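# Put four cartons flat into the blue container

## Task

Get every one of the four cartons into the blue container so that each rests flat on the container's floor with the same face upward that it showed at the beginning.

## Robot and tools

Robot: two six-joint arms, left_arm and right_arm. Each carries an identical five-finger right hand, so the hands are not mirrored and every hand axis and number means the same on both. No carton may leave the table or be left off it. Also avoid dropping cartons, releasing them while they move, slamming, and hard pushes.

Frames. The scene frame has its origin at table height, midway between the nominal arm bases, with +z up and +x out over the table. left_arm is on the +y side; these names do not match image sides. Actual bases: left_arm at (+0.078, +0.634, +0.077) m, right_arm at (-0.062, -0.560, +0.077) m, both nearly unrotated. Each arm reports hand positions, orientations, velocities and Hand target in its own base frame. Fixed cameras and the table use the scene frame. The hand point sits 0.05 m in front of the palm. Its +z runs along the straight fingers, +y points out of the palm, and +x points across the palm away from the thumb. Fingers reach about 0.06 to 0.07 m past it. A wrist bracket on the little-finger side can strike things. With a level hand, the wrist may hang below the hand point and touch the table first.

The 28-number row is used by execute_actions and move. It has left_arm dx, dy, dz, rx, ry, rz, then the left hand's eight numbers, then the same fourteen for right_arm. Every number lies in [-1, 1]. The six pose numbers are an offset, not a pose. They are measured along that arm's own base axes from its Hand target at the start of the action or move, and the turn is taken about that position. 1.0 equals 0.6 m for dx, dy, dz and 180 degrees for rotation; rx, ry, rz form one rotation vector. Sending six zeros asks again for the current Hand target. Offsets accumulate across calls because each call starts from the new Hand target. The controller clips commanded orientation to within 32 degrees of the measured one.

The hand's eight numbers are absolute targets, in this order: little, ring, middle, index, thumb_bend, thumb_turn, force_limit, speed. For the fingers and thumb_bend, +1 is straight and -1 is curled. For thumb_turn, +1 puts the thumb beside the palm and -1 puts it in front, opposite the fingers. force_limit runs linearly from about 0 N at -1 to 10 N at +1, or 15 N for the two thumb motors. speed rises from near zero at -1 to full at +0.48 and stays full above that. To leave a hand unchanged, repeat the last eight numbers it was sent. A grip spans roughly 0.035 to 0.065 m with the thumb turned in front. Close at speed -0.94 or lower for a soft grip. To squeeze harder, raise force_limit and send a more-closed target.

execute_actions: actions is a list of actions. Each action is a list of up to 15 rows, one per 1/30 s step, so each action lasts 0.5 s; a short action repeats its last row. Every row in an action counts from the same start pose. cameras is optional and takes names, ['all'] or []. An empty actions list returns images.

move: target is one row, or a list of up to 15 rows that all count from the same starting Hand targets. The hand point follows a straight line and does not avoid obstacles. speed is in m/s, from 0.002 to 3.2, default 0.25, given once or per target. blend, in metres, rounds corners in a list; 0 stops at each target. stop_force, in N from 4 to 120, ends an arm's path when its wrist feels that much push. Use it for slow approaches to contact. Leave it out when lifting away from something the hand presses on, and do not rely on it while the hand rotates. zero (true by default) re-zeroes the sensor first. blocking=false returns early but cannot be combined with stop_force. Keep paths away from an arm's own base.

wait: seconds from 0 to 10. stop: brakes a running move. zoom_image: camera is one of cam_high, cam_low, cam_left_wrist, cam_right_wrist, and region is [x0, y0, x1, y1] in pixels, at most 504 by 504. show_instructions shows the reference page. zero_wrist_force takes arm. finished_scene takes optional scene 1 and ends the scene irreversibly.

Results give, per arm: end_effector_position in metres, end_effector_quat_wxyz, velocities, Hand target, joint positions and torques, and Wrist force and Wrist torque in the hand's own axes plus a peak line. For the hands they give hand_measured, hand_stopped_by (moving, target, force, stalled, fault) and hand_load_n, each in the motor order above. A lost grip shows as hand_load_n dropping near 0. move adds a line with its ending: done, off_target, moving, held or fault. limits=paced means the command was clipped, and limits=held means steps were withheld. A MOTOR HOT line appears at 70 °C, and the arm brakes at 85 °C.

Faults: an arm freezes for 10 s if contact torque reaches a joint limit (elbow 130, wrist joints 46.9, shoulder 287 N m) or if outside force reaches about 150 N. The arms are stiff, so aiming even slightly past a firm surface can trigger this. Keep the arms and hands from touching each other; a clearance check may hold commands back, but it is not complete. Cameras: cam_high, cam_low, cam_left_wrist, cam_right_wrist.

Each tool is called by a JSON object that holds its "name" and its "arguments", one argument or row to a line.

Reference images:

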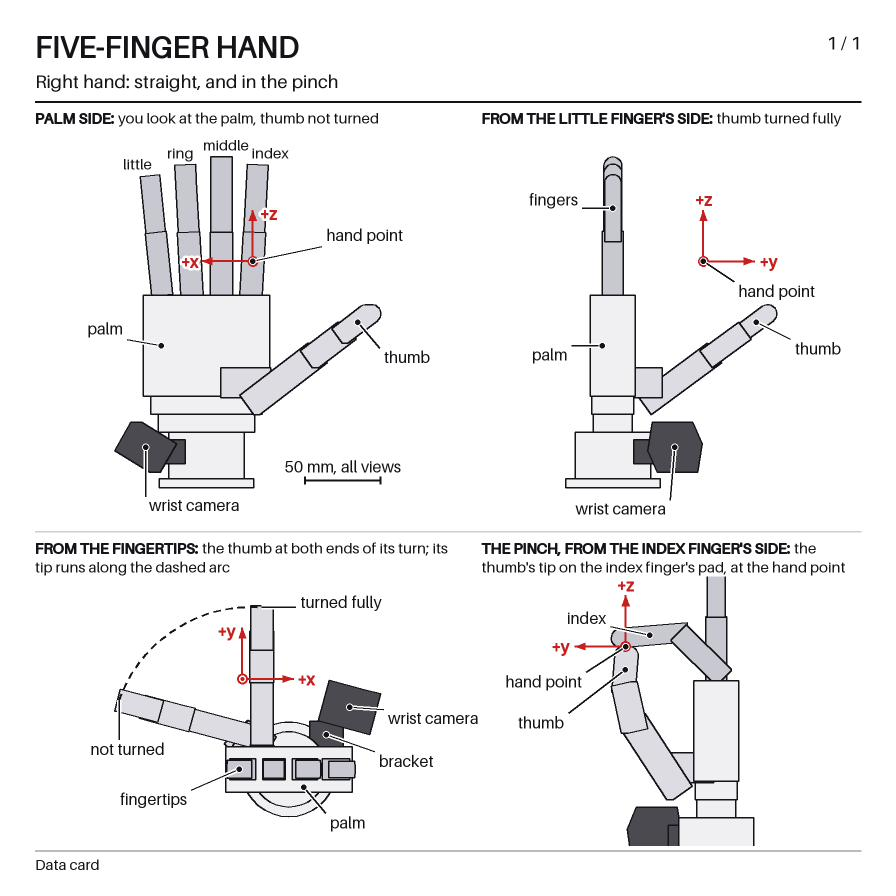

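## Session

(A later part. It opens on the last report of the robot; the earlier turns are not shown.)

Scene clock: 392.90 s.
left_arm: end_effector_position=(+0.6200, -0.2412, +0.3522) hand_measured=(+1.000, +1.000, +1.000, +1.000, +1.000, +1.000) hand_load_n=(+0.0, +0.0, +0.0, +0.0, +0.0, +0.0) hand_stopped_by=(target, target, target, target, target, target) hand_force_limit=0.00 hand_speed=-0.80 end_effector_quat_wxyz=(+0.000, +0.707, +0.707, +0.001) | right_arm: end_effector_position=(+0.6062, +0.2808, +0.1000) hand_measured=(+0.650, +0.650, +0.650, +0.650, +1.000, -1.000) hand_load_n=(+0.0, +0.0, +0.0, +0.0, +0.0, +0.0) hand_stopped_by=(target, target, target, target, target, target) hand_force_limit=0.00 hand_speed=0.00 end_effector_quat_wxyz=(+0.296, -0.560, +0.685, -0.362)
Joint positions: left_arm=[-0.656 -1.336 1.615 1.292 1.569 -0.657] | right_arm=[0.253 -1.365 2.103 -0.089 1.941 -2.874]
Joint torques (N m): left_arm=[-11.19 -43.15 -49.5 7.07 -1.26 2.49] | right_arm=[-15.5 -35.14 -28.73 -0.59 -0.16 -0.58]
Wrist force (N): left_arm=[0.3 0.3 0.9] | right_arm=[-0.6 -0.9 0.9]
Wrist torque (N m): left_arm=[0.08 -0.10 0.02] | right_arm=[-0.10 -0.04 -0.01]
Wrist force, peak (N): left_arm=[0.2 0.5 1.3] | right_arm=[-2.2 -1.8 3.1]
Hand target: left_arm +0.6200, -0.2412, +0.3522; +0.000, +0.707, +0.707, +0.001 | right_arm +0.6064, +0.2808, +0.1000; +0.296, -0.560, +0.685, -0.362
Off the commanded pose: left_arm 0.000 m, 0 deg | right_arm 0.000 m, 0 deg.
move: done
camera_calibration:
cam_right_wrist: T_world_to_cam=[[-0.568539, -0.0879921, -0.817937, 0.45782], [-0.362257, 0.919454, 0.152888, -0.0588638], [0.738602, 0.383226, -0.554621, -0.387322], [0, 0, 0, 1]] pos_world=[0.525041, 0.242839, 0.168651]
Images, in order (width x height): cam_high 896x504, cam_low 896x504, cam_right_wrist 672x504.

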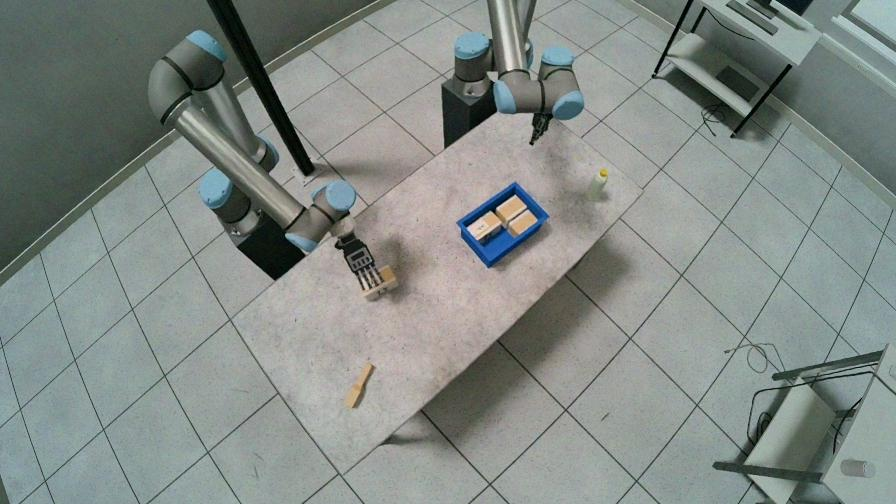

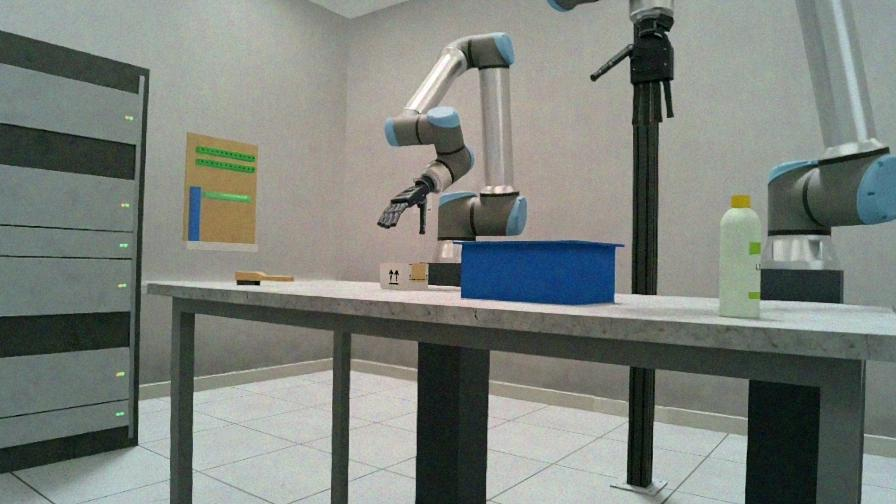

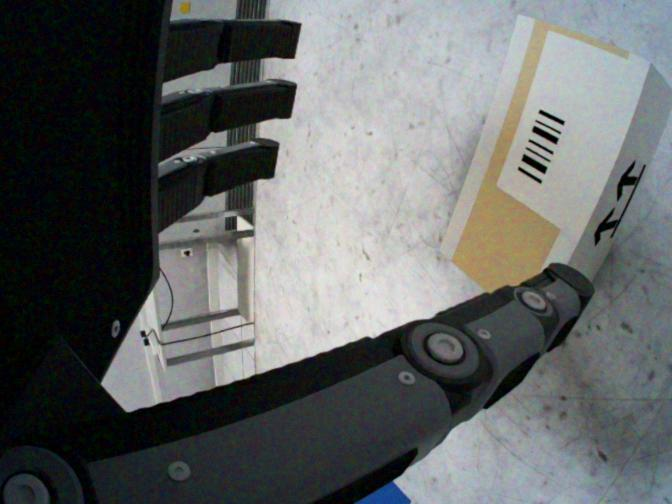

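{"name": "move", "arguments": {
  "target": [0,0,0,0,0,0,1,1,1,1,1,1,0,-0.8,0,0,-0.188,0,0,0,0.65,0.65,0.65,0.65,1,-1,0,0],
  "speed": 0.1,
  "stop_force": 6,
  "cameras": ["cam_right_wrist","cam_low"]
}}

{"name": "zoom_image", "arguments": {
  "camera": "cam_low",
  "region": [340, 180, 480, 300]
}}

Scene clock: 405.37 s.
left_arm: end_effector_position=(+0.6200, -0.2412, +0.3522) hand_measured=(+1.000, +1.000, +1.000, +1.000, +1.000, +1.000) hand_load_n=(+0.0, +0.0, +0.0, +0.0, +0.0, +0.0) hand_stopped_by=(target, target, target, target, target, target) hand_force_limit=0.00 hand_speed=-0.80 end_effector_quat_wxyz=(+0.000, +0.707, +0.707, +0.001) | right_arm: end_effector_position=(+0.6064, +0.2808, -0.0128) hand_measured=(+0.650, +0.650, +0.650, +0.650, +1.000, -1.000) hand_load_n=(+0.0, +0.0, +0.0, +0.0, +0.0, +0.0) hand_stopped_by=(target, target, target, target, target, target) hand_force_limit=0.00 hand_speed=0.00 end_effector_quat_wxyz=(+0.296, -0.560, +0.685, -0.362)
Joint positions: left_arm=[-0.656 -1.336 1.615 1.292 1.569 -0.657] | right_arm=[0.253 -1.201 2.163 -0.313 1.941 -2.874]
Joint torques (N m): left_arm=[-10.85 -43.37 -49.51 6.93 -1.25 -2.15] | right_arm=[-8.68 -61.27 -34.84 -0.51 -0.59 -0.93]
Wrist force (N): left_arm=[0.2 0.1 0.9] | right_arm=[-0.7 -1.2 0.9]
Wrist torque (N m): left_arm=[0.05 -0.09 0.01] | right_arm=[-0.16 -0.03 -0.01]
Wrist force, peak (N): left_arm=[0.2 0.5 1.3] | right_arm=[-0.9 -2.7 0.4]
Hand target: left_arm +0.6200, -0.2412, +0.3522; +0.000, +0.707, +0.707, +0.001 | right_arm +0.6064, +0.2808, -0.0128; +0.296, -0.560, +0.685, -0.362
Off the commanded pose: left_arm 0.000 m, 0 deg | right_arm 0.000 m, 0 deg.
move: done
camera_calibration:
cam_right_wrist: T_world_to_cam=[[-0.568559, -0.0879403, -0.817929, 0.365611], [-0.362225, 0.919459, 0.152934, -0.0416021], [0.738603, 0.383226, -0.554621, -0.449957], [0, 0, 0, 1]] pos_world=[0.525141, 0.242839, 0.0558506]
Images, in order (width x height): cam_low 896x504, cam_right_wrist 672x504.

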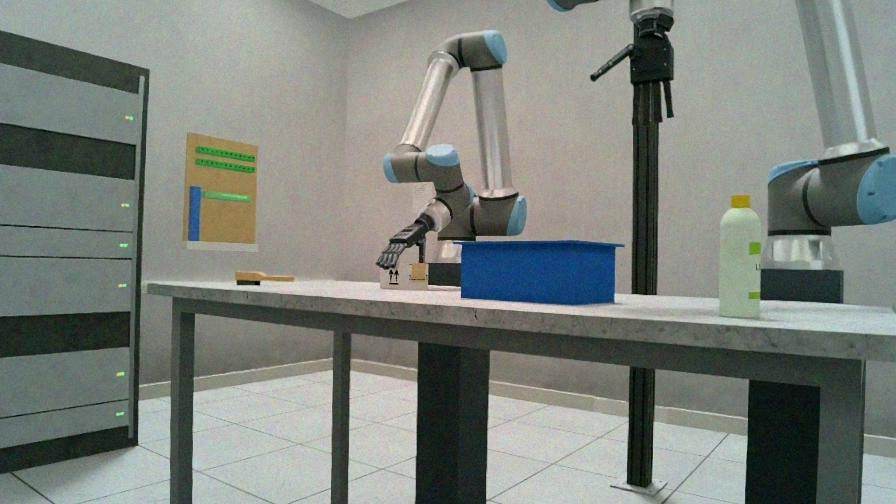

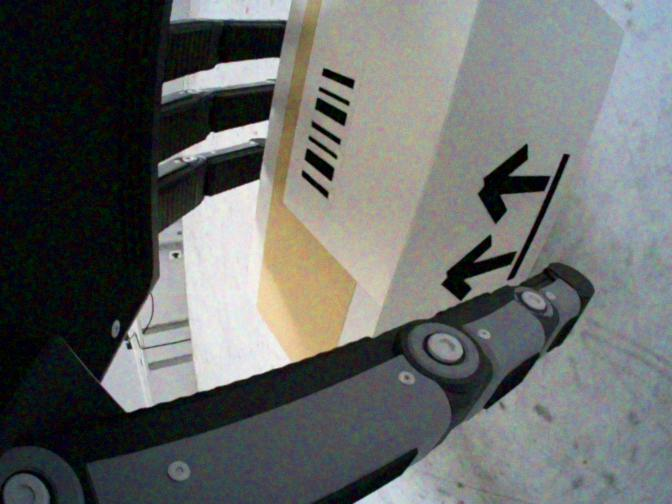

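Scaled by 3.600.

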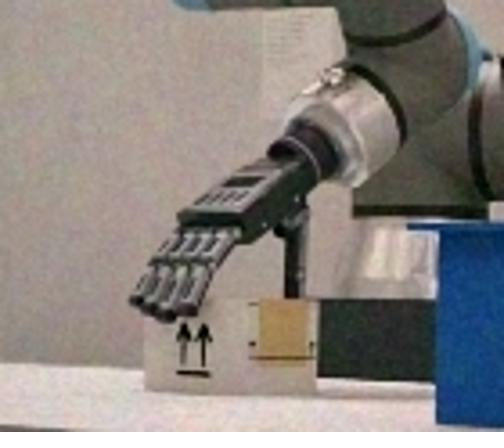

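{"name": "move", "arguments": {
  "target": [0,0,0,0,0,0,1,1,1,1,1,1,0,-0.8,0.022,-0.0045,0,0,0,0,0.65,0.65,0.65,0.65,1,-1,0,0],
  "speed": 0.03,
  "stop_force": 4
}}

{"name": "execute_actions", "arguments": {
  "actions": [
    [[0,0,0,0,0,0,1,1,1,1,1,1,0,-0.8,0,0,0,0,0,0,0.45,0.45,-0.2,-0.2,1,-1,-0.2,-0.85]],
    [[0,0,0,0,0,0,1,1,1,1,1,1,0,-0.8,0,0,0,0,0,0,0.45,0.45,-0.2,-0.2,1,-1,-0.2,-0.85]],
    [[0,0,0,0,0,0,1,1,1,1,1,1,0,-0.8,0,0,0,0,0,0,0.45,0.45,-0.2,-0.2,1,-1,-0.2,-0.85]],
    [[0,0,0,0,0,0,1,1,1,1,1,1,0,-0.8,0,0,0,0,0,0,0.45,0.45,-0.2,-0.2,1,-1,-0.2,-0.85]]
  ],
  "cameras": ["cam_right_wrist","cam_low"]
}}

Scene clock: 415.20 s.
left_arm: end_effector_position=(+0.6200, -0.2412, +0.3522) hand_measured=(+1.000, +1.000, +1.000, +1.000, +1.000, +1.000) hand_load_n=(+0.0, +0.0, +0.0, +0.0, +0.0, +0.0) hand_stopped_by=(target, target, target, target, target, target) hand_force_limit=0.00 hand_speed=-0.80 end_effector_quat_wxyz=(+0.000, +0.707, +0.707, +0.001) | right_arm: end_effector_position=(+0.6196, +0.2781, -0.0128) hand_measured=(+0.650, +0.650, +0.650, +0.650, +1.000, -1.000) hand_load_n=(+0.5, +0.0, +0.0, +0.0, +0.0, +0.0) hand_stopped_by=(target, target, target, target, target, target) hand_force_limit=0.00 hand_speed=0.00 end_effector_quat_wxyz=(+0.296, -0.560, +0.685, -0.362)
Joint positions: left_arm=[-0.656 -1.336 1.615 1.292 1.569 -0.657] | right_arm=[0.241 -1.19 2.145 -0.308 1.931 -2.882]
Joint torques (N m): left_arm=[-10.03 -44.68 -49.87 7.18 -1.46 -2.75] | right_arm=[16.97 -70 -8.72 -0.4 3.28 2.27]
Wrist force (N): left_arm=[0.1 0.0 0.9] | right_arm=[-0.8 -0.9 0.7]
Wrist torque (N m): left_arm=[0.03 -0.07 0.00] | right_arm=[-0.10 -0.02 0.29]
Wrist force, peak (N): left_arm=[0.3 0.6 1.4] | right_arm=[-1.2 -1.3 1.0]
Hand target: left_arm +0.6200, -0.2412, +0.3522; +0.000, +0.707, +0.707, +0.001 | right_arm +0.6196, +0.2781, -0.0128; +0.296, -0.560, +0.685, -0.362
Off the commanded pose: left_arm 0.000 m, 0 deg | right_arm 0.000 m, 0 deg.
move: done

Scene clock: 417.40 s.
left_arm: end_effector_position=(+0.6200, -0.2412, +0.3522) hand_measured=(+1.000, +1.000, +1.000, +1.000, +1.000, +1.000) hand_load_n=(+0.0, +0.0, +0.0, +0.0, +0.0, +0.0) hand_stopped_by=(target, target, target, target, target, target) hand_force_limit=0.00 hand_speed=-0.80 end_effector_quat_wxyz=(+0.000, +0.707, +0.707, +0.001) | right_arm: end_effector_position=(+0.6196, +0.2781, -0.0128) hand_measured=(+0.450, +0.450, +0.138, +0.126, +1.000, -1.000) hand_load_n=(+0.0, +0.0, +6.0, +7.0, +1.5, -0.5) hand_stopped_by=(target, target, force, force, target, target) hand_force_limit=-0.20 hand_speed=-0.85 end_effector_quat_wxyz=(+0.296, -0.560, +0.685, -0.362)
Joint positions: left_arm=[-0.656 -1.336 1.615 1.292 1.569 -0.657] | right_arm=[0.241 -1.19 2.145 -0.308 1.931 -2.882]
Joint torques (N m): left_arm=[-10.36 -44.91 -49.46 7.04 -1.44 -2.7] | right_arm=[15.16 -68.02 -13.59 1.25 1.48 1.27]
Wrist force (N): left_arm=[0.2 0.3 0.8] | right_arm=[-1.1 1.8 2.7]
Wrist torque (N m): left_arm=[0.09 -0.08 0.01] | right_arm=[-0.06 0.00 0.29]
Wrist force, peak (N): left_arm=[-0.1 0.5 1.2] | right_arm=[-1.0 1.6 2.9]
Hand target: left_arm +0.6200, -0.2412, +0.3522; +0.000, +0.707, +0.707, +0.001 | right_arm +0.6196, +0.2781, -0.0128; +0.296, -0.560, +0.685, -0.362
Off the commanded pose: left_arm 0.000 m, 0 deg | right_arm 0.000 m, 0 deg.
Step readings (end_effector_position of left_arm | right_arm):
0: (+0.6200, -0.2412, +0.3522) | (+0.6196, +0.2781, -0.0128)
1: (+0.6200, -0.2412, +0.3522) | (+0.6196, +0.2781, -0.0128)
2: (+0.6200, -0.2412, +0.3522) | (+0.6196, +0.2781, -0.0128)
4: (+0.6200, -0.2412, +0.3522) | (+0.6196, +0.2781, -0.0128)
8: (+0.6200, -0.2412, +0.3522) | (+0.6196, +0.2781, -0.0128)
15: (+0.6200, -0.2412, +0.3522) | (+0.6196, +0.2781, -0.0128)
16: (+0.6200, -0.2412, +0.3522) | (+0.6196, +0.2781, -0.0128)
17: (+0.6200, -0.2412, +0.3522) | (+0.6196, +0.2781, -0.0128)
19: (+0.6200, -0.2412, +0.3522) | (+0.6196, +0.2781, -0.0128)
23: (+0.6200, -0.2412, +0.3522) | (+0.6196, +0.2781, -0.0128)
30: (+0.6200, -0.2412, +0.3522) | (+0.6196, +0.2781, -0.0128)
31: (+0.6200, -0.2412, +0.3522) | (+0.6196, +0.2781, -0.0128)
32: (+0.6200, -0.2412, +0.3522) | (+0.6196, +0.2781, -0.0128)
34: (+0.6200, -0.2412, +0.3522) | (+0.6196, +0.2781, -0.0128)
38: (+0.6200, -0.2412, +0.3522) | (+0.6196, +0.2781, -0.0128)
45: (+0.6200, -0.2412, +0.3522) | (+0.6196, +0.2781, -0.0128)
46: (+0.6200, -0.2412, +0.3522) | (+0.6196, +0.2781, -0.0128)
47: (+0.6200, -0.2412, +0.3522) | (+0.6196, +0.2781, -0.0128)
49: (+0.6200, -0.2412, +0.3522) | (+0.6196, +0.2781, -0.0128)
53: (+0.6200, -0.2412, +0.3522) | (+0.6196, +0.2781, -0.0128)
60: (+0.6200, -0.2412, +0.3522) | (+0.6196, +0.2781, -0.0128)
camera_calibration:
cam_right_wrist: T_world_to_cam=[[-0.568559, -0.0879403, -0.817929, 0.372878], [-0.362225, 0.919459, 0.152934, -0.0343382], [0.738603, 0.383226, -0.554621, -0.458672], [0, 0, 0, 1]] pos_world=[0.538341, 0.240139, 0.0558506]
Images, in order (width x height): cam_low 896x504, cam_right_wrist 672x504.

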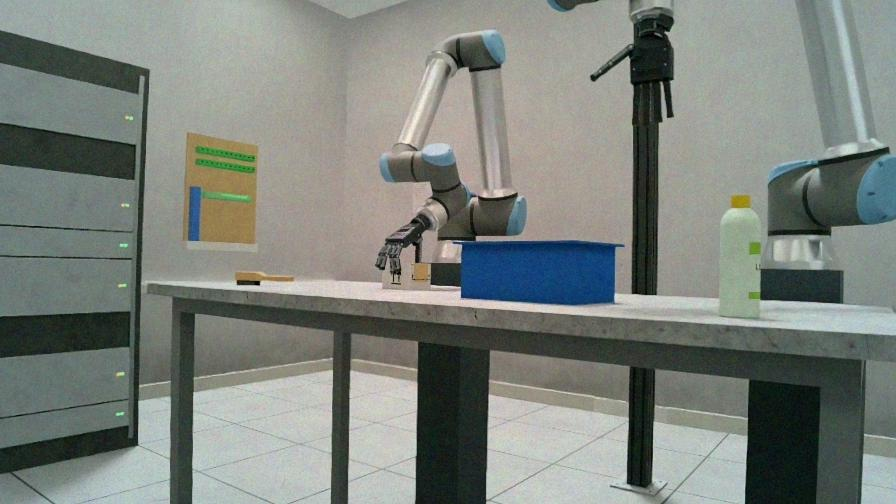

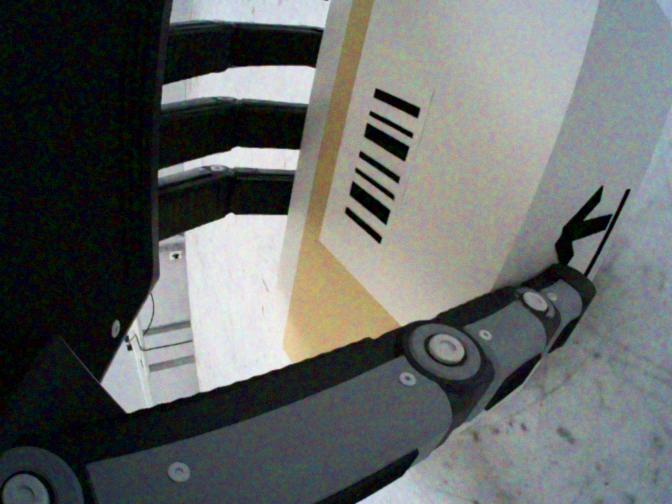

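{"name": "execute_actions", "arguments": {
  "actions": [
    [[0,0,0,0,0,0,1,1,1,1,1,1,0,-0.8,0,0,0,0,0,0,0.0,0.0,-0.2,-0.2,1,-1,-0.75,-0.93]],
    [[0,0,0,0,0,0,1,1,1,1,1,1,0,-0.8,0,0,0,0,0,0,0.0,0.0,-0.2,-0.2,1,-1,-0.75,-0.93]],
    [[0,0,0,0,0,0,1,1,1,1,1,1,0,-0.8,0,0,0,0,0,0,0.0,0.0,-0.2,-0.2,1,-1,-0.75,-0.93]],
    [[0,0,0,0,0,0,1,1,1,1,1,1,0,-0.8,0,0,0,0,0,0,0.0,0.0,-0.2,-0.2,1,-1,-0.75,-0.93]],
    [[0,0,0,0,0,0,1,1,1,1,1,1,0,-0.8,0,0,0,0,0,0,0.0,0.0,-0.2,-0.2,1,-1,-0.75,-0.93]]
  ],
  "cameras": []
}}

{"name": "move", "arguments": {
  "target": [0,0,0,0,0,0,1,1,1,1,1,1,0,-0.8,0,0,0.05,0,0,0,0.0,0.0,-0.2,-0.2,1,-1,-0.75,-0.93],
  "speed": 0.05,
  "cameras": ["cam_right_wrist","cam_low"]
}}

{"name": "zoom_image", "arguments": {
  "camera": "cam_low",
  "region": [340, 180, 480, 300]
}}

Scene clock: 429.10 s.
left_arm: end_effector_position=(+0.6200, -0.2412, +0.3522) hand_measured=(+1.000, +1.000, +1.000, +1.000, +1.000, +1.000) hand_load_n=(+0.0, +0.0, +0.0, +0.0, -0.5, +0.0) hand_stopped_by=(target, target, target, target, target, target) hand_force_limit=0.00 hand_speed=-0.80 end_effector_quat_wxyz=(+0.000, +0.707, +0.707, +0.001) | right_arm: end_effector_position=(+0.6196, +0.2781, -0.0128) hand_measured=(+0.104, +0.130, +0.138, +0.126, +1.000, -1.000) hand_load_n=(+1.5, +2.0, +5.0, +7.0, +1.5, +1.5) hand_stopped_by=(force, force, force, force, target, target) hand_force_limit=-0.75 hand_speed=-0.93 end_effector_quat_wxyz=(+0.296, -0.560, +0.685, -0.362)
Joint positions: left_arm=[-0.656 -1.336 1.615 1.292 1.569 -0.657] | right_arm=[0.241 -1.19 2.145 -0.308 1.931 -2.882]
Joint torques (N m): left_arm=[-9.1 -44.65 -49.21 7.15 -1.45 -2.78] | right_arm=[5.67 -60.89 -35.24 1.65 0.1 0.15]
Wrist force (N): left_arm=[-0.2 0.5 0.9] | right_arm=[-0.9 2.0 2.9]
Wrist torque (N m): left_arm=[0.11 -0.02 -0.01] | right_arm=[-0.07 -0.04 0.33]
Wrist force, peak (N): left_arm=[0.4 0.4 1.3] | right_arm=[-1.2 1.7 3.1]
Hand target: left_arm +0.6200, -0.2412, +0.3522; +0.000, +0.707, +0.707, +0.001 | right_arm +0.6196, +0.2781, -0.0128; +0.296, -0.560, +0.685, -0.362
Off the commanded pose: left_arm 0.000 m, 0 deg | right_arm 0.000 m, 0 deg.
Step readings (end_effector_position of left_arm | right_arm):
0: (+0.6200, -0.2412, +0.3522) | (+0.6196, +0.2781, -0.0128)
1: (+0.6200, -0.2412, +0.3522) | (+0.6196, +0.2781, -0.0128)
2: (+0.6200, -0.2412, +0.3522) | (+0.6196, +0.2781, -0.0128)
4: (+0.6200, -0.2412, +0.3522) | (+0.6196, +0.2781, -0.0128)
8: (+0.6200, -0.2412, +0.3522) | (+0.6196, +0.2781, -0.0128)
15: (+0.6200, -0.2412, +0.3522) | (+0.6196, +0.2781, -0.0128)
16: (+0.6200, -0.2412, +0.3522) | (+0.6196, +0.2781, -0.0128)
17: (+0.6200, -0.2412, +0.3522) | (+0.6196, +0.2781, -0.0128)
19: (+0.6200, -0.2412, +0.3522) | (+0.6196, +0.2781, -0.0128)
23: (+0.6200, -0.2412, +0.3522) | (+0.6196, +0.2781, -0.0128)
30: (+0.6200, -0.2412, +0.3522) | (+0.6196, +0.2781, -0.0128)
31: (+0.6200, -0.2412, +0.3522) | (+0.6196, +0.2781, -0.0128)
32: (+0.6200, -0.2412, +0.3522) | (+0.6196, +0.2781, -0.0128)
34: (+0.6200, -0.2412, +0.3522) | (+0.6196, +0.2781, -0.0128)
38: (+0.6200, -0.2412, +0.3522) | (+0.6196, +0.2781, -0.0128)
45: (+0.6200, -0.2412, +0.3522) | (+0.6196, +0.2781, -0.0128)
46: (+0.6200, -0.2412, +0.3522) | (+0.6196, +0.2781, -0.0128)
47: (+0.6200, -0.2412, +0.3522) | (+0.6196, +0.2781, -0.0128)
49: (+0.6200, -0.2412, +0.3522) | (+0.6196, +0.2781, -0.0128)
53: (+0.6200, -0.2412, +0.3522) | (+0.6196, +0.2781, -0.0128)
60: (+0.6200, -0.2412, +0.3522) | (+0.6196, +0.2781, -0.0128)
61: (+0.6200, -0.2412, +0.3522) | (+0.6196, +0.2781, -0.0128)
62: (+0.6200, -0.2412, +0.3522) | (+0.6196, +0.2781, -0.0128)
64: (+0.6200, -0.2412, +0.3522) | (+0.6196, +0.2781, -0.0128)
68: (+0.6200, -0.2412, +0.3522) | (+0.6196, +0.2781, -0.0128)
75: (+0.6200, -0.2412, +0.3522) | (+0.6196, +0.2781, -0.0128)
No camera images: "cameras" was empty.

Scene clock: 430.00 s.
left_arm: end_effector_position=(+0.6200, -0.2412, +0.3522) hand_measured=(+1.000, +1.000, +1.000, +1.000, +1.000, +1.000) hand_load_n=(+0.0, +0.0, +0.0, +0.0, +0.0, +0.0) hand_stopped_by=(target, target, target, target, target, target) hand_force_limit=0.00 hand_speed=-0.80 end_effector_quat_wxyz=(+0.000, +0.707, +0.707, +0.001) | right_arm: end_effector_position=(+0.6197, +0.2781, +0.0174) hand_measured=(+0.104, +0.130, +0.138, +0.126, +1.000, -1.000) hand_load_n=(+2.0, +2.0, +4.5, +7.0, +1.5, +1.0) hand_stopped_by=(force, force, force, force, target, target) hand_force_limit=-0.75 hand_speed=-0.93 end_effector_quat_wxyz=(+0.296, -0.560, +0.684, -0.362)
Joint positions: left_arm=[-0.656 -1.336 1.615 1.292 1.569 -0.657] | right_arm=[0.241 -1.237 2.132 -0.25 1.931 -2.882]
Joint torques (N m): left_arm=[-8.92 -43.94 -48.9 7.06 -1.32 -2.55] | right_arm=[6.32 -43.33 -22.17 -1.79 0.16 0.02]
Wrist force (N): left_arm=[0.3 0.5 0.4] | right_arm=[-1.0 1.9 2.9]
Wrist torque (N m): left_arm=[0.14 -0.09 0.02] | right_arm=[-0.07 -0.02 0.32]
Wrist force, peak (N): left_arm=[-0.3 0.3 1.1] | right_arm=[-1.2 2.6 3.1]
Hand target: left_arm +0.6200, -0.2412, +0.3522; +0.000, +0.707, +0.707, +0.001 | right_arm +0.6196, +0.2781, +0.0172; +0.296, -0.560, +0.685, -0.362
Off the commanded pose: left_arm 0.000 m, 0 deg | right_arm 0.000 m, 0 deg.
move: done
camera_calibration:
cam_right_wrist: T_world_to_cam=[[-0.568304, -0.0879627, -0.818103, 0.397495], [-0.362273, 0.919463, 0.152796, -0.0388328], [0.738775, 0.383211, -0.554401, -0.442233], [0, 0, 0, 1]] pos_world=[0.53854, 0.240139, 0.0859512]
Images, in order (width x height): cam_low 896x504, cam_right_wrist 672x504.

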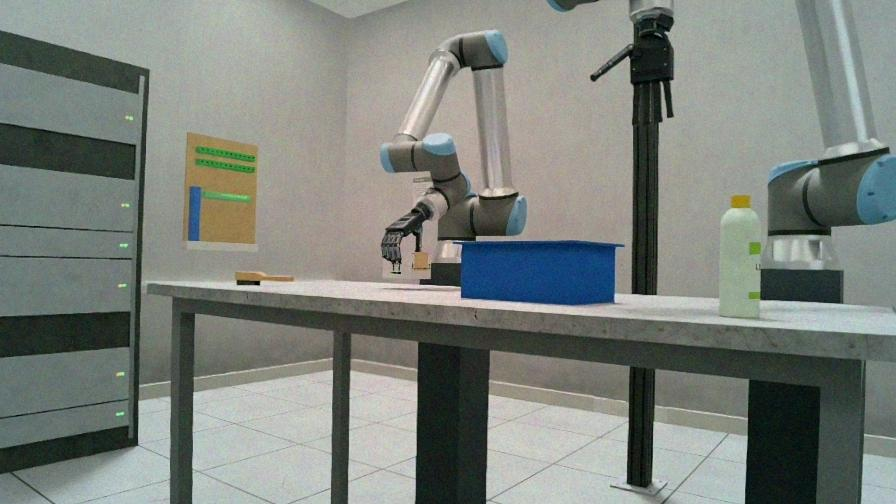

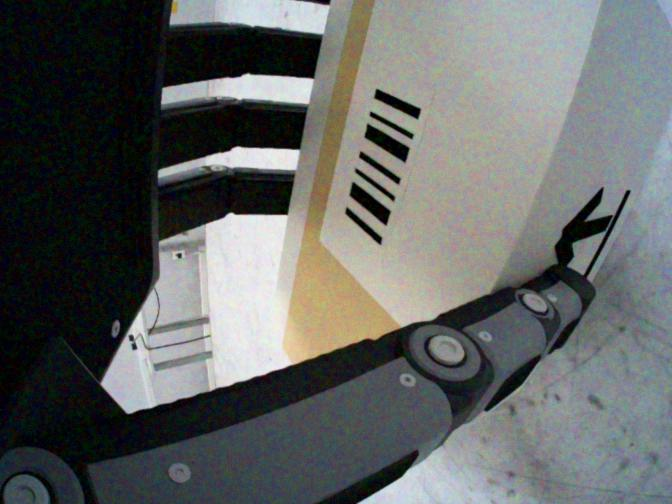

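Scaled by 3.600.

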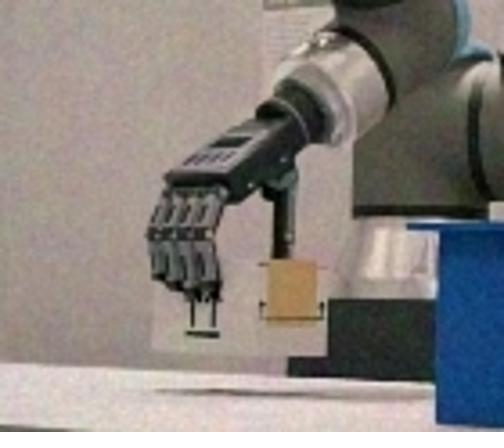

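{"name": "move", "arguments": {
  "target": [
    [0,0,0,0,0,0,1,1,1,1,1,1,0,-0.8,0,0,0.2547,0,0,0,0.0,0.0,-0.2,-0.2,1,-1,-0.75,-0.93],
    [0,0,0,0,0,0,1,1,1,1,1,1,0,-0.8,0.311,0.738,0.2547,0,0,0.0456,0.0,0.0,-0.2,-0.2,1,-1,-0.75,-0.93]
  ],
  "speed": 0.2,
  "blend": 0.05,
  "cameras": ["all"]
}}

{"name": "zoom_image", "arguments": {
  "camera": "cam_left_wrist",
  "region": [190, 110, 470, 390]
}}

Scene clock: 447.47 s.
left_arm: end_effector_position=(+0.6200, -0.2412, +0.3522) hand_measured=(+1.000, +1.000, +1.000, +1.000, +1.000, +1.000) hand_load_n=(+0.0, +0.0, +0.0, +0.0, -0.5, +0.0) hand_stopped_by=(target, target, target, target, target, target) hand_force_limit=0.00 hand_speed=-0.80 end_effector_quat_wxyz=(+0.000, +0.707, +0.707, +0.001) | right_arm: end_effector_position=(+0.8060, +0.7209, +0.1700) hand_measured=(+0.104, +0.130, +0.138, +0.126, +1.000, -1.000) hand_load_n=(+1.5, +2.0, +5.0, +7.0, +2.0, +1.5) hand_stopped_by=(force, force, force, force, target, target) hand_force_limit=-0.75 hand_speed=-0.93 end_effector_quat_wxyz=(-0.321, +0.607, -0.643, +0.340)
Joint positions: left_arm=[-0.656 -1.336 1.615 1.292 1.569 -0.657] | right_arm=[0.661 -0.758 1.011 0.483 2.145 -2.685]
Joint torques (N m): left_arm=[-8.95 -45.49 -49.35 7.22 -1.38 -2.72] | right_arm=[-16.63 -92.75 -45.53 0.82 -0.48 -1.45]
Wrist force (N): left_arm=[-0.1 0.0 0.6] | right_arm=[-0.5 1.7 2.7]
Wrist torque (N m): left_arm=[0.05 -0.03 -0.02] | right_arm=[-0.08 -0.09 0.05]
Wrist force, peak (N): left_arm=[-0.1 0.7 1.2] | right_arm=[-1.0 4.6 4.2]
Hand target: left_arm +0.6200, -0.2412, +0.3522; +0.000, +0.707, +0.707, +0.001 | right_arm +0.8062, +0.7209, +0.1700; -0.321, +0.607, -0.643, +0.340
Off the commanded pose: left_arm 0.000 m, 0 deg | right_arm 0.000 m, 0 deg.
move: done
camera_calibration:
cam_left_wrist: T_world_to_cam=[[0.976129, 0.217183, -0.00171842, -0.542812], [0.192735, -0.862547, 0.467831, -0.485684], [0.100122, -0.456994, -0.883817, 0.25369], [0, 0, 0, 1]] pos_world=[0.598063, -0.185101, 0.450501]
cam_right_wrist: T_world_to_cam=[[-0.550154, -0.168249, -0.817938, 0.71041], [-0.489771, 0.858345, 0.152865, -0.254984], [0.676354, 0.484702, -0.554626, -0.687669], [0, 0, 0, 1]] pos_world=[0.731059, 0.671704, 0.238651]

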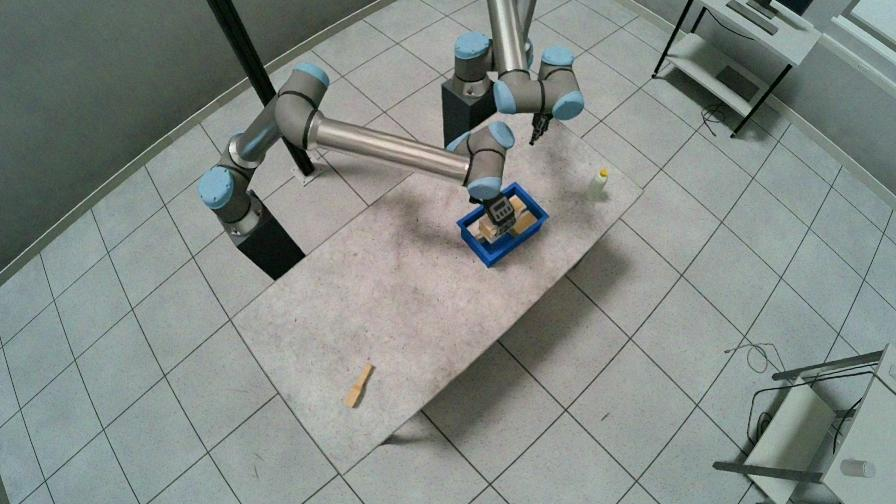

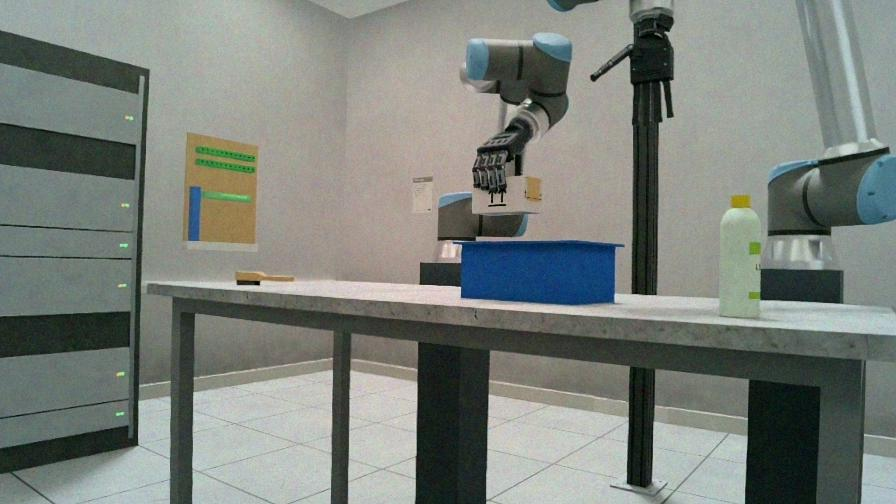

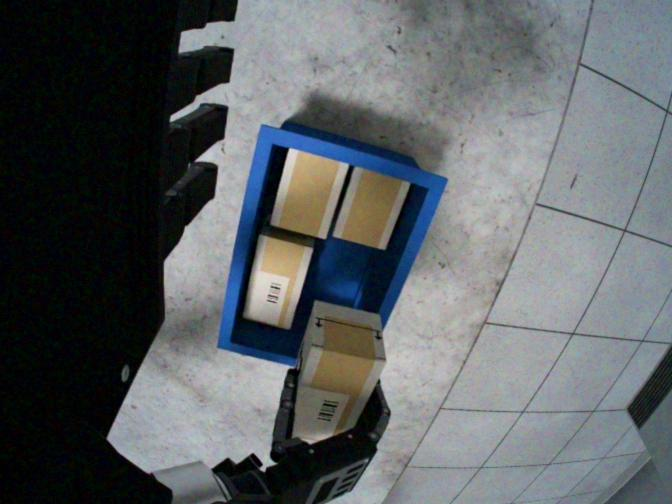

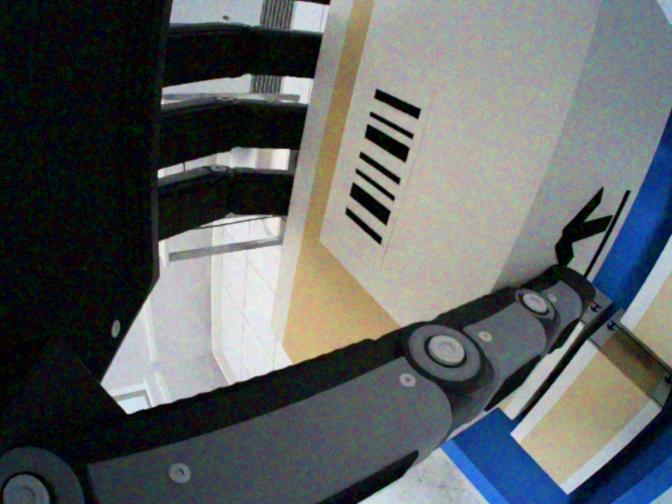

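Scaled by 1.800 from the camera's 672x504 image, which has a finer 960x720 frame.

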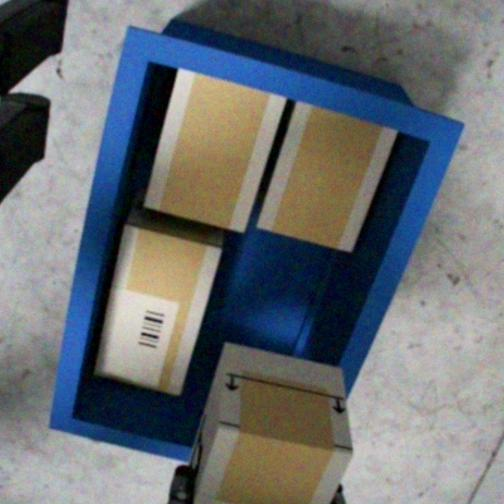

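{"name": "zoom_image", "arguments": {
  "camera": "cam_left_wrist",
  "region": [250, 290, 410, 504]
}}

{"name": "zoom_image", "arguments": {
  "camera": "cam_low",
  "region": [450, 120, 570, 230]
}}

Scaled by 2.355 from the camera's 672x504 image, which has a finer 960x720 frame.

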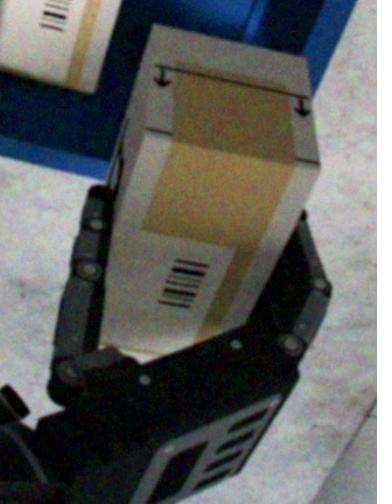

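Scaled by 4.200.

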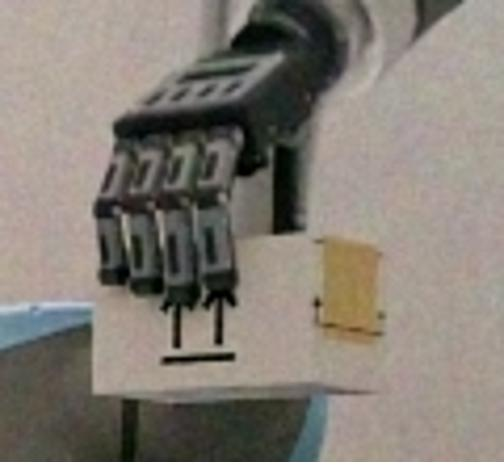

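{"name": "move", "arguments": {
  "target": [
    [0,0,0,0,0,0,1,1,1,1,1,1,0,-0.8,-0.1292,-0.4323,0,0,0,0,0.0,0.0,-0.2,-0.2,1,-1,-0.75,-0.93],
    [0,0,0,0,0,0,1,1,1,1,1,1,0,-0.8,-0.1292,-0.4323,-0.295,0,0,0,0.0,0.0,-0.2,-0.2,1,-1,-0.75,-0.93]
  ],
  "speed": 0.2,
  "blend": [0.03,0]
}}

{"name": "move", "arguments": {
  "target": [0,0,0,0,0,0,1,1,1,1,1,1,0,-0.8,0,0,-0.02,0,0,0,0.0,0.0,-0.2,-0.2,1,-1,-0.75,-0.93],
  "speed": 0.02,
  "stop_force": 4,
  "cameras": ["cam_low","cam_right_wrist"]
}}

{"name": "zoom_image", "arguments": {
  "camera": "cam_low",
  "region": [400, 200, 520, 310]
}}

Scene clock: 621.67 s.
left_arm: end_effector_position=(+0.6200, -0.2412, +0.3522) hand_measured=(+1.000, +1.000, +1.000, +1.000, +1.000, +1.000) hand_load_n=(+0.0, +0.0, +0.0, +0.0, +0.0, +0.0) hand_stopped_by=(target, target, target, target, target, target) hand_force_limit=0.00 hand_speed=-0.80 end_effector_quat_wxyz=(+0.000, +0.707, +0.707, +0.001) | right_arm: end_effector_position=(+0.7286, +0.4615, -0.0070) hand_measured=(+0.104, +0.130, +0.138, +0.126, +1.000, -1.000) hand_load_n=(+2.0, +2.0, +5.0, +7.0, +2.0, +1.0) hand_stopped_by=(force, force, force, force, target, target) hand_force_limit=-0.75 hand_speed=-0.93 end_effector_quat_wxyz=(-0.321, +0.607, -0.643, +0.340)
Joint positions: left_arm=[-0.656 -1.336 1.615 1.292 1.569 -0.657] | right_arm=[0.433 -0.979 1.757 -0.12 1.969 -2.85]
Joint torques (N m): left_arm=[-7.51 -44.89 -49.02 7.22 -1.25 -2.61] | right_arm=[19.04 -73.07 -42.65 -0.05 3.32 -1.16]
Wrist force (N): left_arm=[0.1 0.2 0.6] | right_arm=[-0.6 2.2 2.8]
Wrist torque (N m): left_arm=[0.09 -0.06 0.00] | right_arm=[-0.04 -0.06 0.25]
Wrist force, peak (N): left_arm=[0.3 0.5 1.3] | right_arm=[-0.9 4.6 3.8]
Hand target: left_arm +0.6200, -0.2412, +0.3522; +0.000, +0.707, +0.707, +0.001 | right_arm +0.7287, +0.4615, -0.0070; -0.321, +0.607, -0.643, +0.340
Off the commanded pose: left_arm 0.000 m, 0 deg | right_arm 0.000 m, 0 deg.
move: done

Scene clock: 623.23 s.
left_arm: end_effector_position=(+0.6200, -0.2412, +0.3522) hand_measured=(+1.000, +1.000, +1.000, +1.000, +1.000, +1.000) hand_load_n=(+0.0, +0.0, +0.0, +0.0, +0.0, +0.0) hand_stopped_by=(target, target, target, target, target, target) hand_force_limit=0.00 hand_speed=-0.80 end_effector_quat_wxyz=(+0.000, +0.707, +0.707, +0.001) | right_arm: end_effector_position=(+0.7287, +0.4616, -0.0126) hand_measured=(+0.104, +0.130, +0.138, +0.126, +1.000, -1.000) hand_load_n=(+1.5, +2.5, +5.0, +7.0, +1.5, +1.5) hand_stopped_by=(force, force, force, force, target, target) hand_force_limit=-0.75 hand_speed=-0.93 end_effector_quat_wxyz=(-0.321, +0.607, -0.643, +0.340)
Joint positions: left_arm=[-0.656 -1.336 1.615 1.292 1.569 -0.657] | right_arm=[0.433 -0.972 1.759 -0.129 1.969 -2.85]
Joint torques (N m): left_arm=[-7.55 -46.26 -49.3 6.98 -1.33 -2.74] | right_arm=[6.6 -90.49 -43.66 0.32 -0.81 -1.17]
Wrist force (N): left_arm=[0.4 0.3 0.7] | right_arm=[-0.9 2.0 2.8]
Wrist torque (N m): left_arm=[0.09 -0.10 0.03] | right_arm=[-0.06 -0.01 0.23]
Wrist force, peak (N): left_arm=[0.3 0.1 1.3] | right_arm=[-0.1 -10.2 -9.6]
Hand target: left_arm +0.6200, -0.2412, +0.3522; +0.000, +0.707, +0.707, +0.001 | right_arm +0.7287, +0.4616, -0.0126; -0.321, +0.607, -0.643, +0.340 (not the last commanded pose)
Off the commanded pose: left_arm 0.000 m, 0 deg | right_arm 0.006 m, 0 deg.
move: contact (right_arm)
camera_calibration:
cam_right_wrist: T_world_to_cam=[[-0.55005, -0.168176, -0.818023, 0.474725], [-0.489807, 0.85832, 0.152893, -0.0423132], [0.676413, 0.484772, -0.554492, -0.611108], [0, 0, 0, 1]] pos_world=[0.653758, 0.412404, 0.0559509]
Images, in order (width x height): cam_low 896x504, cam_right_wrist 672x504.

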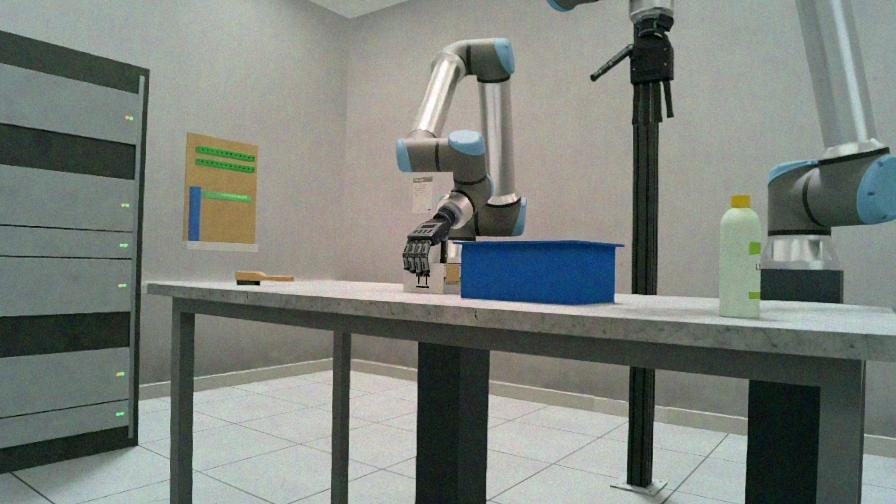

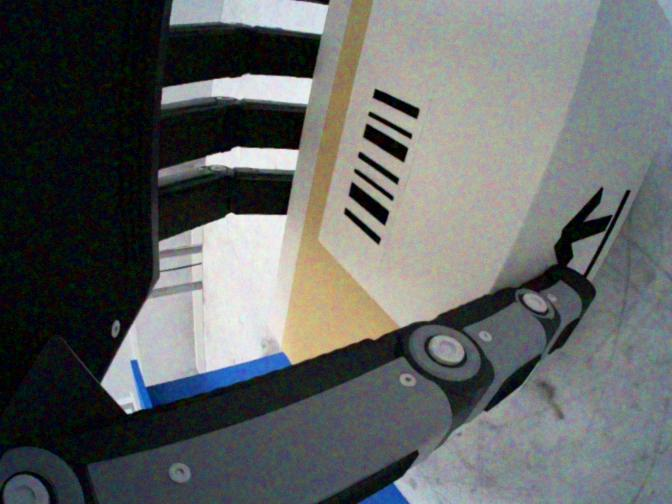

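Scaled by 4.200.

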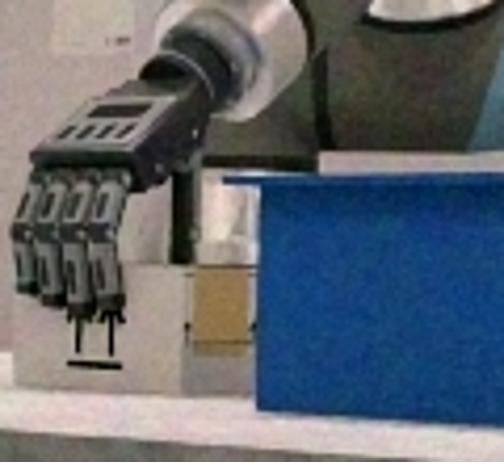

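{"name": "move", "arguments": {
  "target": [0,0,0,0,0,0,1,1,1,1,1,1,0,-0.8,0,0,0,0,0,0,0.65,0.65,0.65,0.65,1,-1,0.2,-0.5]
}}

{"name": "move", "arguments": {
  "target": [0,0,0,0,0,0,1,1,1,1,1,1,0,-0.8,-0.0383,0.0022,0.0118,0,0,0,0.4,0.4,0.4,0.4,1,-1,0.2,-0.5],
  "speed": 0.05,
  "cameras": ["cam_low","cam_right_wrist"]
}}

{"name": "zoom_image", "arguments": {
  "camera": "cam_low",
  "region": [400, 200, 520, 310]
}}

Scene clock: 633.50 s.
left_arm: end_effector_position=(+0.6200, -0.2412, +0.3522) hand_measured=(+1.000, +1.000, +1.000, +1.000, +1.000, +1.000) hand_load_n=(+0.0, +0.0, +0.0, +0.0, +0.0, +0.0) hand_stopped_by=(target, target, target, target, target, target) hand_force_limit=0.00 hand_speed=-0.80 end_effector_quat_wxyz=(+0.000, +0.707, +0.707, +0.001) | right_arm: end_effector_position=(+0.7288, +0.4616, -0.0126) hand_measured=(+0.650, +0.650, +0.650, +0.650, +1.000, -1.000) hand_load_n=(+0.0, +0.0, +0.0, +0.0, +0.0, +0.0) hand_stopped_by=(target, target, target, target, target, target) hand_force_limit=0.20 hand_speed=-0.50 end_effector_quat_wxyz=(-0.321, +0.607, -0.643, +0.340)
Joint positions: left_arm=[-0.656 -1.336 1.615 1.292 1.569 -0.657] | right_arm=[0.433 -0.972 1.759 -0.129 1.969 -2.85]
Joint torques (N m): left_arm=[-6.92 -46.35 -48.98 6.9 -1.2 -2.76] | right_arm=[-8.23 -85.07 -36.36 -0.01 -1.42 -0.53]
Wrist force (N): left_arm=[0.1 0.2 0.8] | right_arm=[-0.8 -0.8 0.5]
Wrist torque (N m): left_arm=[0.07 -0.06 0.01] | right_arm=[-0.11 0.02 0.18]
Wrist force, peak (N): left_arm=[0.1 0.1 1.4] | right_arm=[-0.8 2.3 2.9]
Hand target: left_arm +0.6200, -0.2412, +0.3522; +0.000, +0.707, +0.707, +0.001 | right_arm +0.7287, +0.4616, -0.0126; -0.321, +0.607, -0.643, +0.340
Off the commanded pose: left_arm 0.000 m, 0 deg | right_arm 0.000 m, 0 deg.
move: done

Scene clock: 634.27 s.
left_arm: end_effector_position=(+0.6200, -0.2412, +0.3522) hand_measured=(+1.000, +1.000, +1.000, +1.000, +1.000, +1.000) hand_load_n=(+0.0, +0.0, +0.0, +0.0, +0.0, +0.0) hand_stopped_by=(target, target, target, target, target, target) hand_force_limit=0.00 hand_speed=-0.80 end_effector_quat_wxyz=(+0.000, +0.707, +0.707, +0.001) | right_arm: end_effector_position=(+0.7054, +0.4629, -0.0056) hand_measured=(+0.400, +0.400, +0.400, +0.400, +1.000, -1.000) hand_load_n=(+0.0, +0.5, +0.0, +0.5, +0.0, +0.0) hand_stopped_by=(target, target, target, target, target, target) hand_force_limit=0.20 hand_speed=-0.50 end_effector_quat_wxyz=(-0.321, +0.607, -0.643, +0.340)
Joint positions: left_arm=[-0.656 -1.336 1.615 1.292 1.569 -0.657] | right_arm=[0.449 -1.001 1.794 -0.131 1.983 -2.839]
Joint torques (N m): left_arm=[-7.53 -45.82 -49.11 7.06 -1.24 -2.53] | right_arm=[-12.77 -62.19 -41.42 -0.63 -0.84 -1.47]
Wrist force (N): left_arm=[0.2 0.5 0.8] | right_arm=[-0.4 -2.0 1.0]
Wrist torque (N m): left_arm=[0.12 -0.08 0.02] | right_arm=[-0.08 -0.02 -0.05]
Wrist force, peak (N): left_arm=[0.0 0.2 1.2] | right_arm=[-1.2 -2.1 2.1]
Hand target: left_arm +0.6200, -0.2412, +0.3522; +0.000, +0.707, +0.707, +0.001 | right_arm +0.7058, +0.4629, -0.0056; -0.321, +0.607, -0.643, +0.340
Off the commanded pose: left_arm 0.000 m, 0 deg | right_arm 0.000 m, 0 deg.
move: done
camera_calibration:
cam_right_wrist: T_world_to_cam=[[-0.55018, -0.168202, -0.81793, 0.468023], [-0.489742, 0.858354, 0.152909, -0.0559837], [0.676354, 0.484702, -0.554625, -0.591967], [0, 0, 0, 1]] pos_world=[0.630459, 0.413704, 0.0630506]
Images, in order (width x height): cam_low 896x504, cam_right_wrist 672x504.

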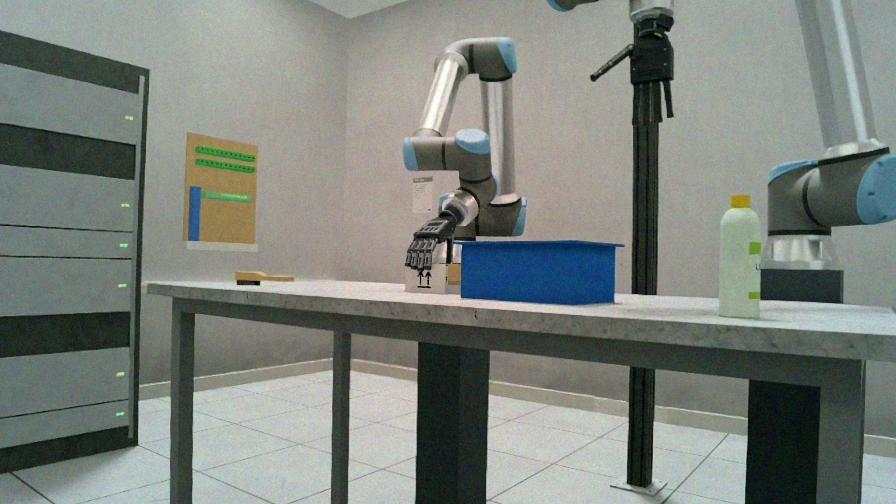

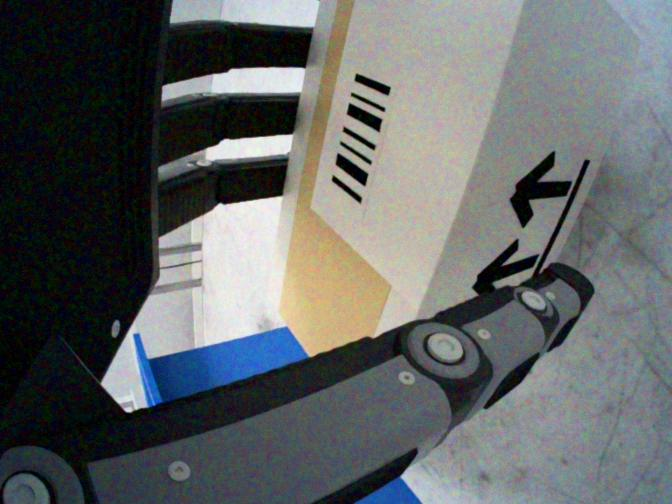

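Scaled by 4.200.

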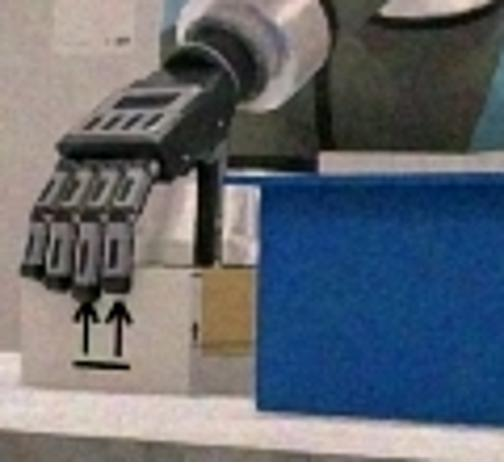

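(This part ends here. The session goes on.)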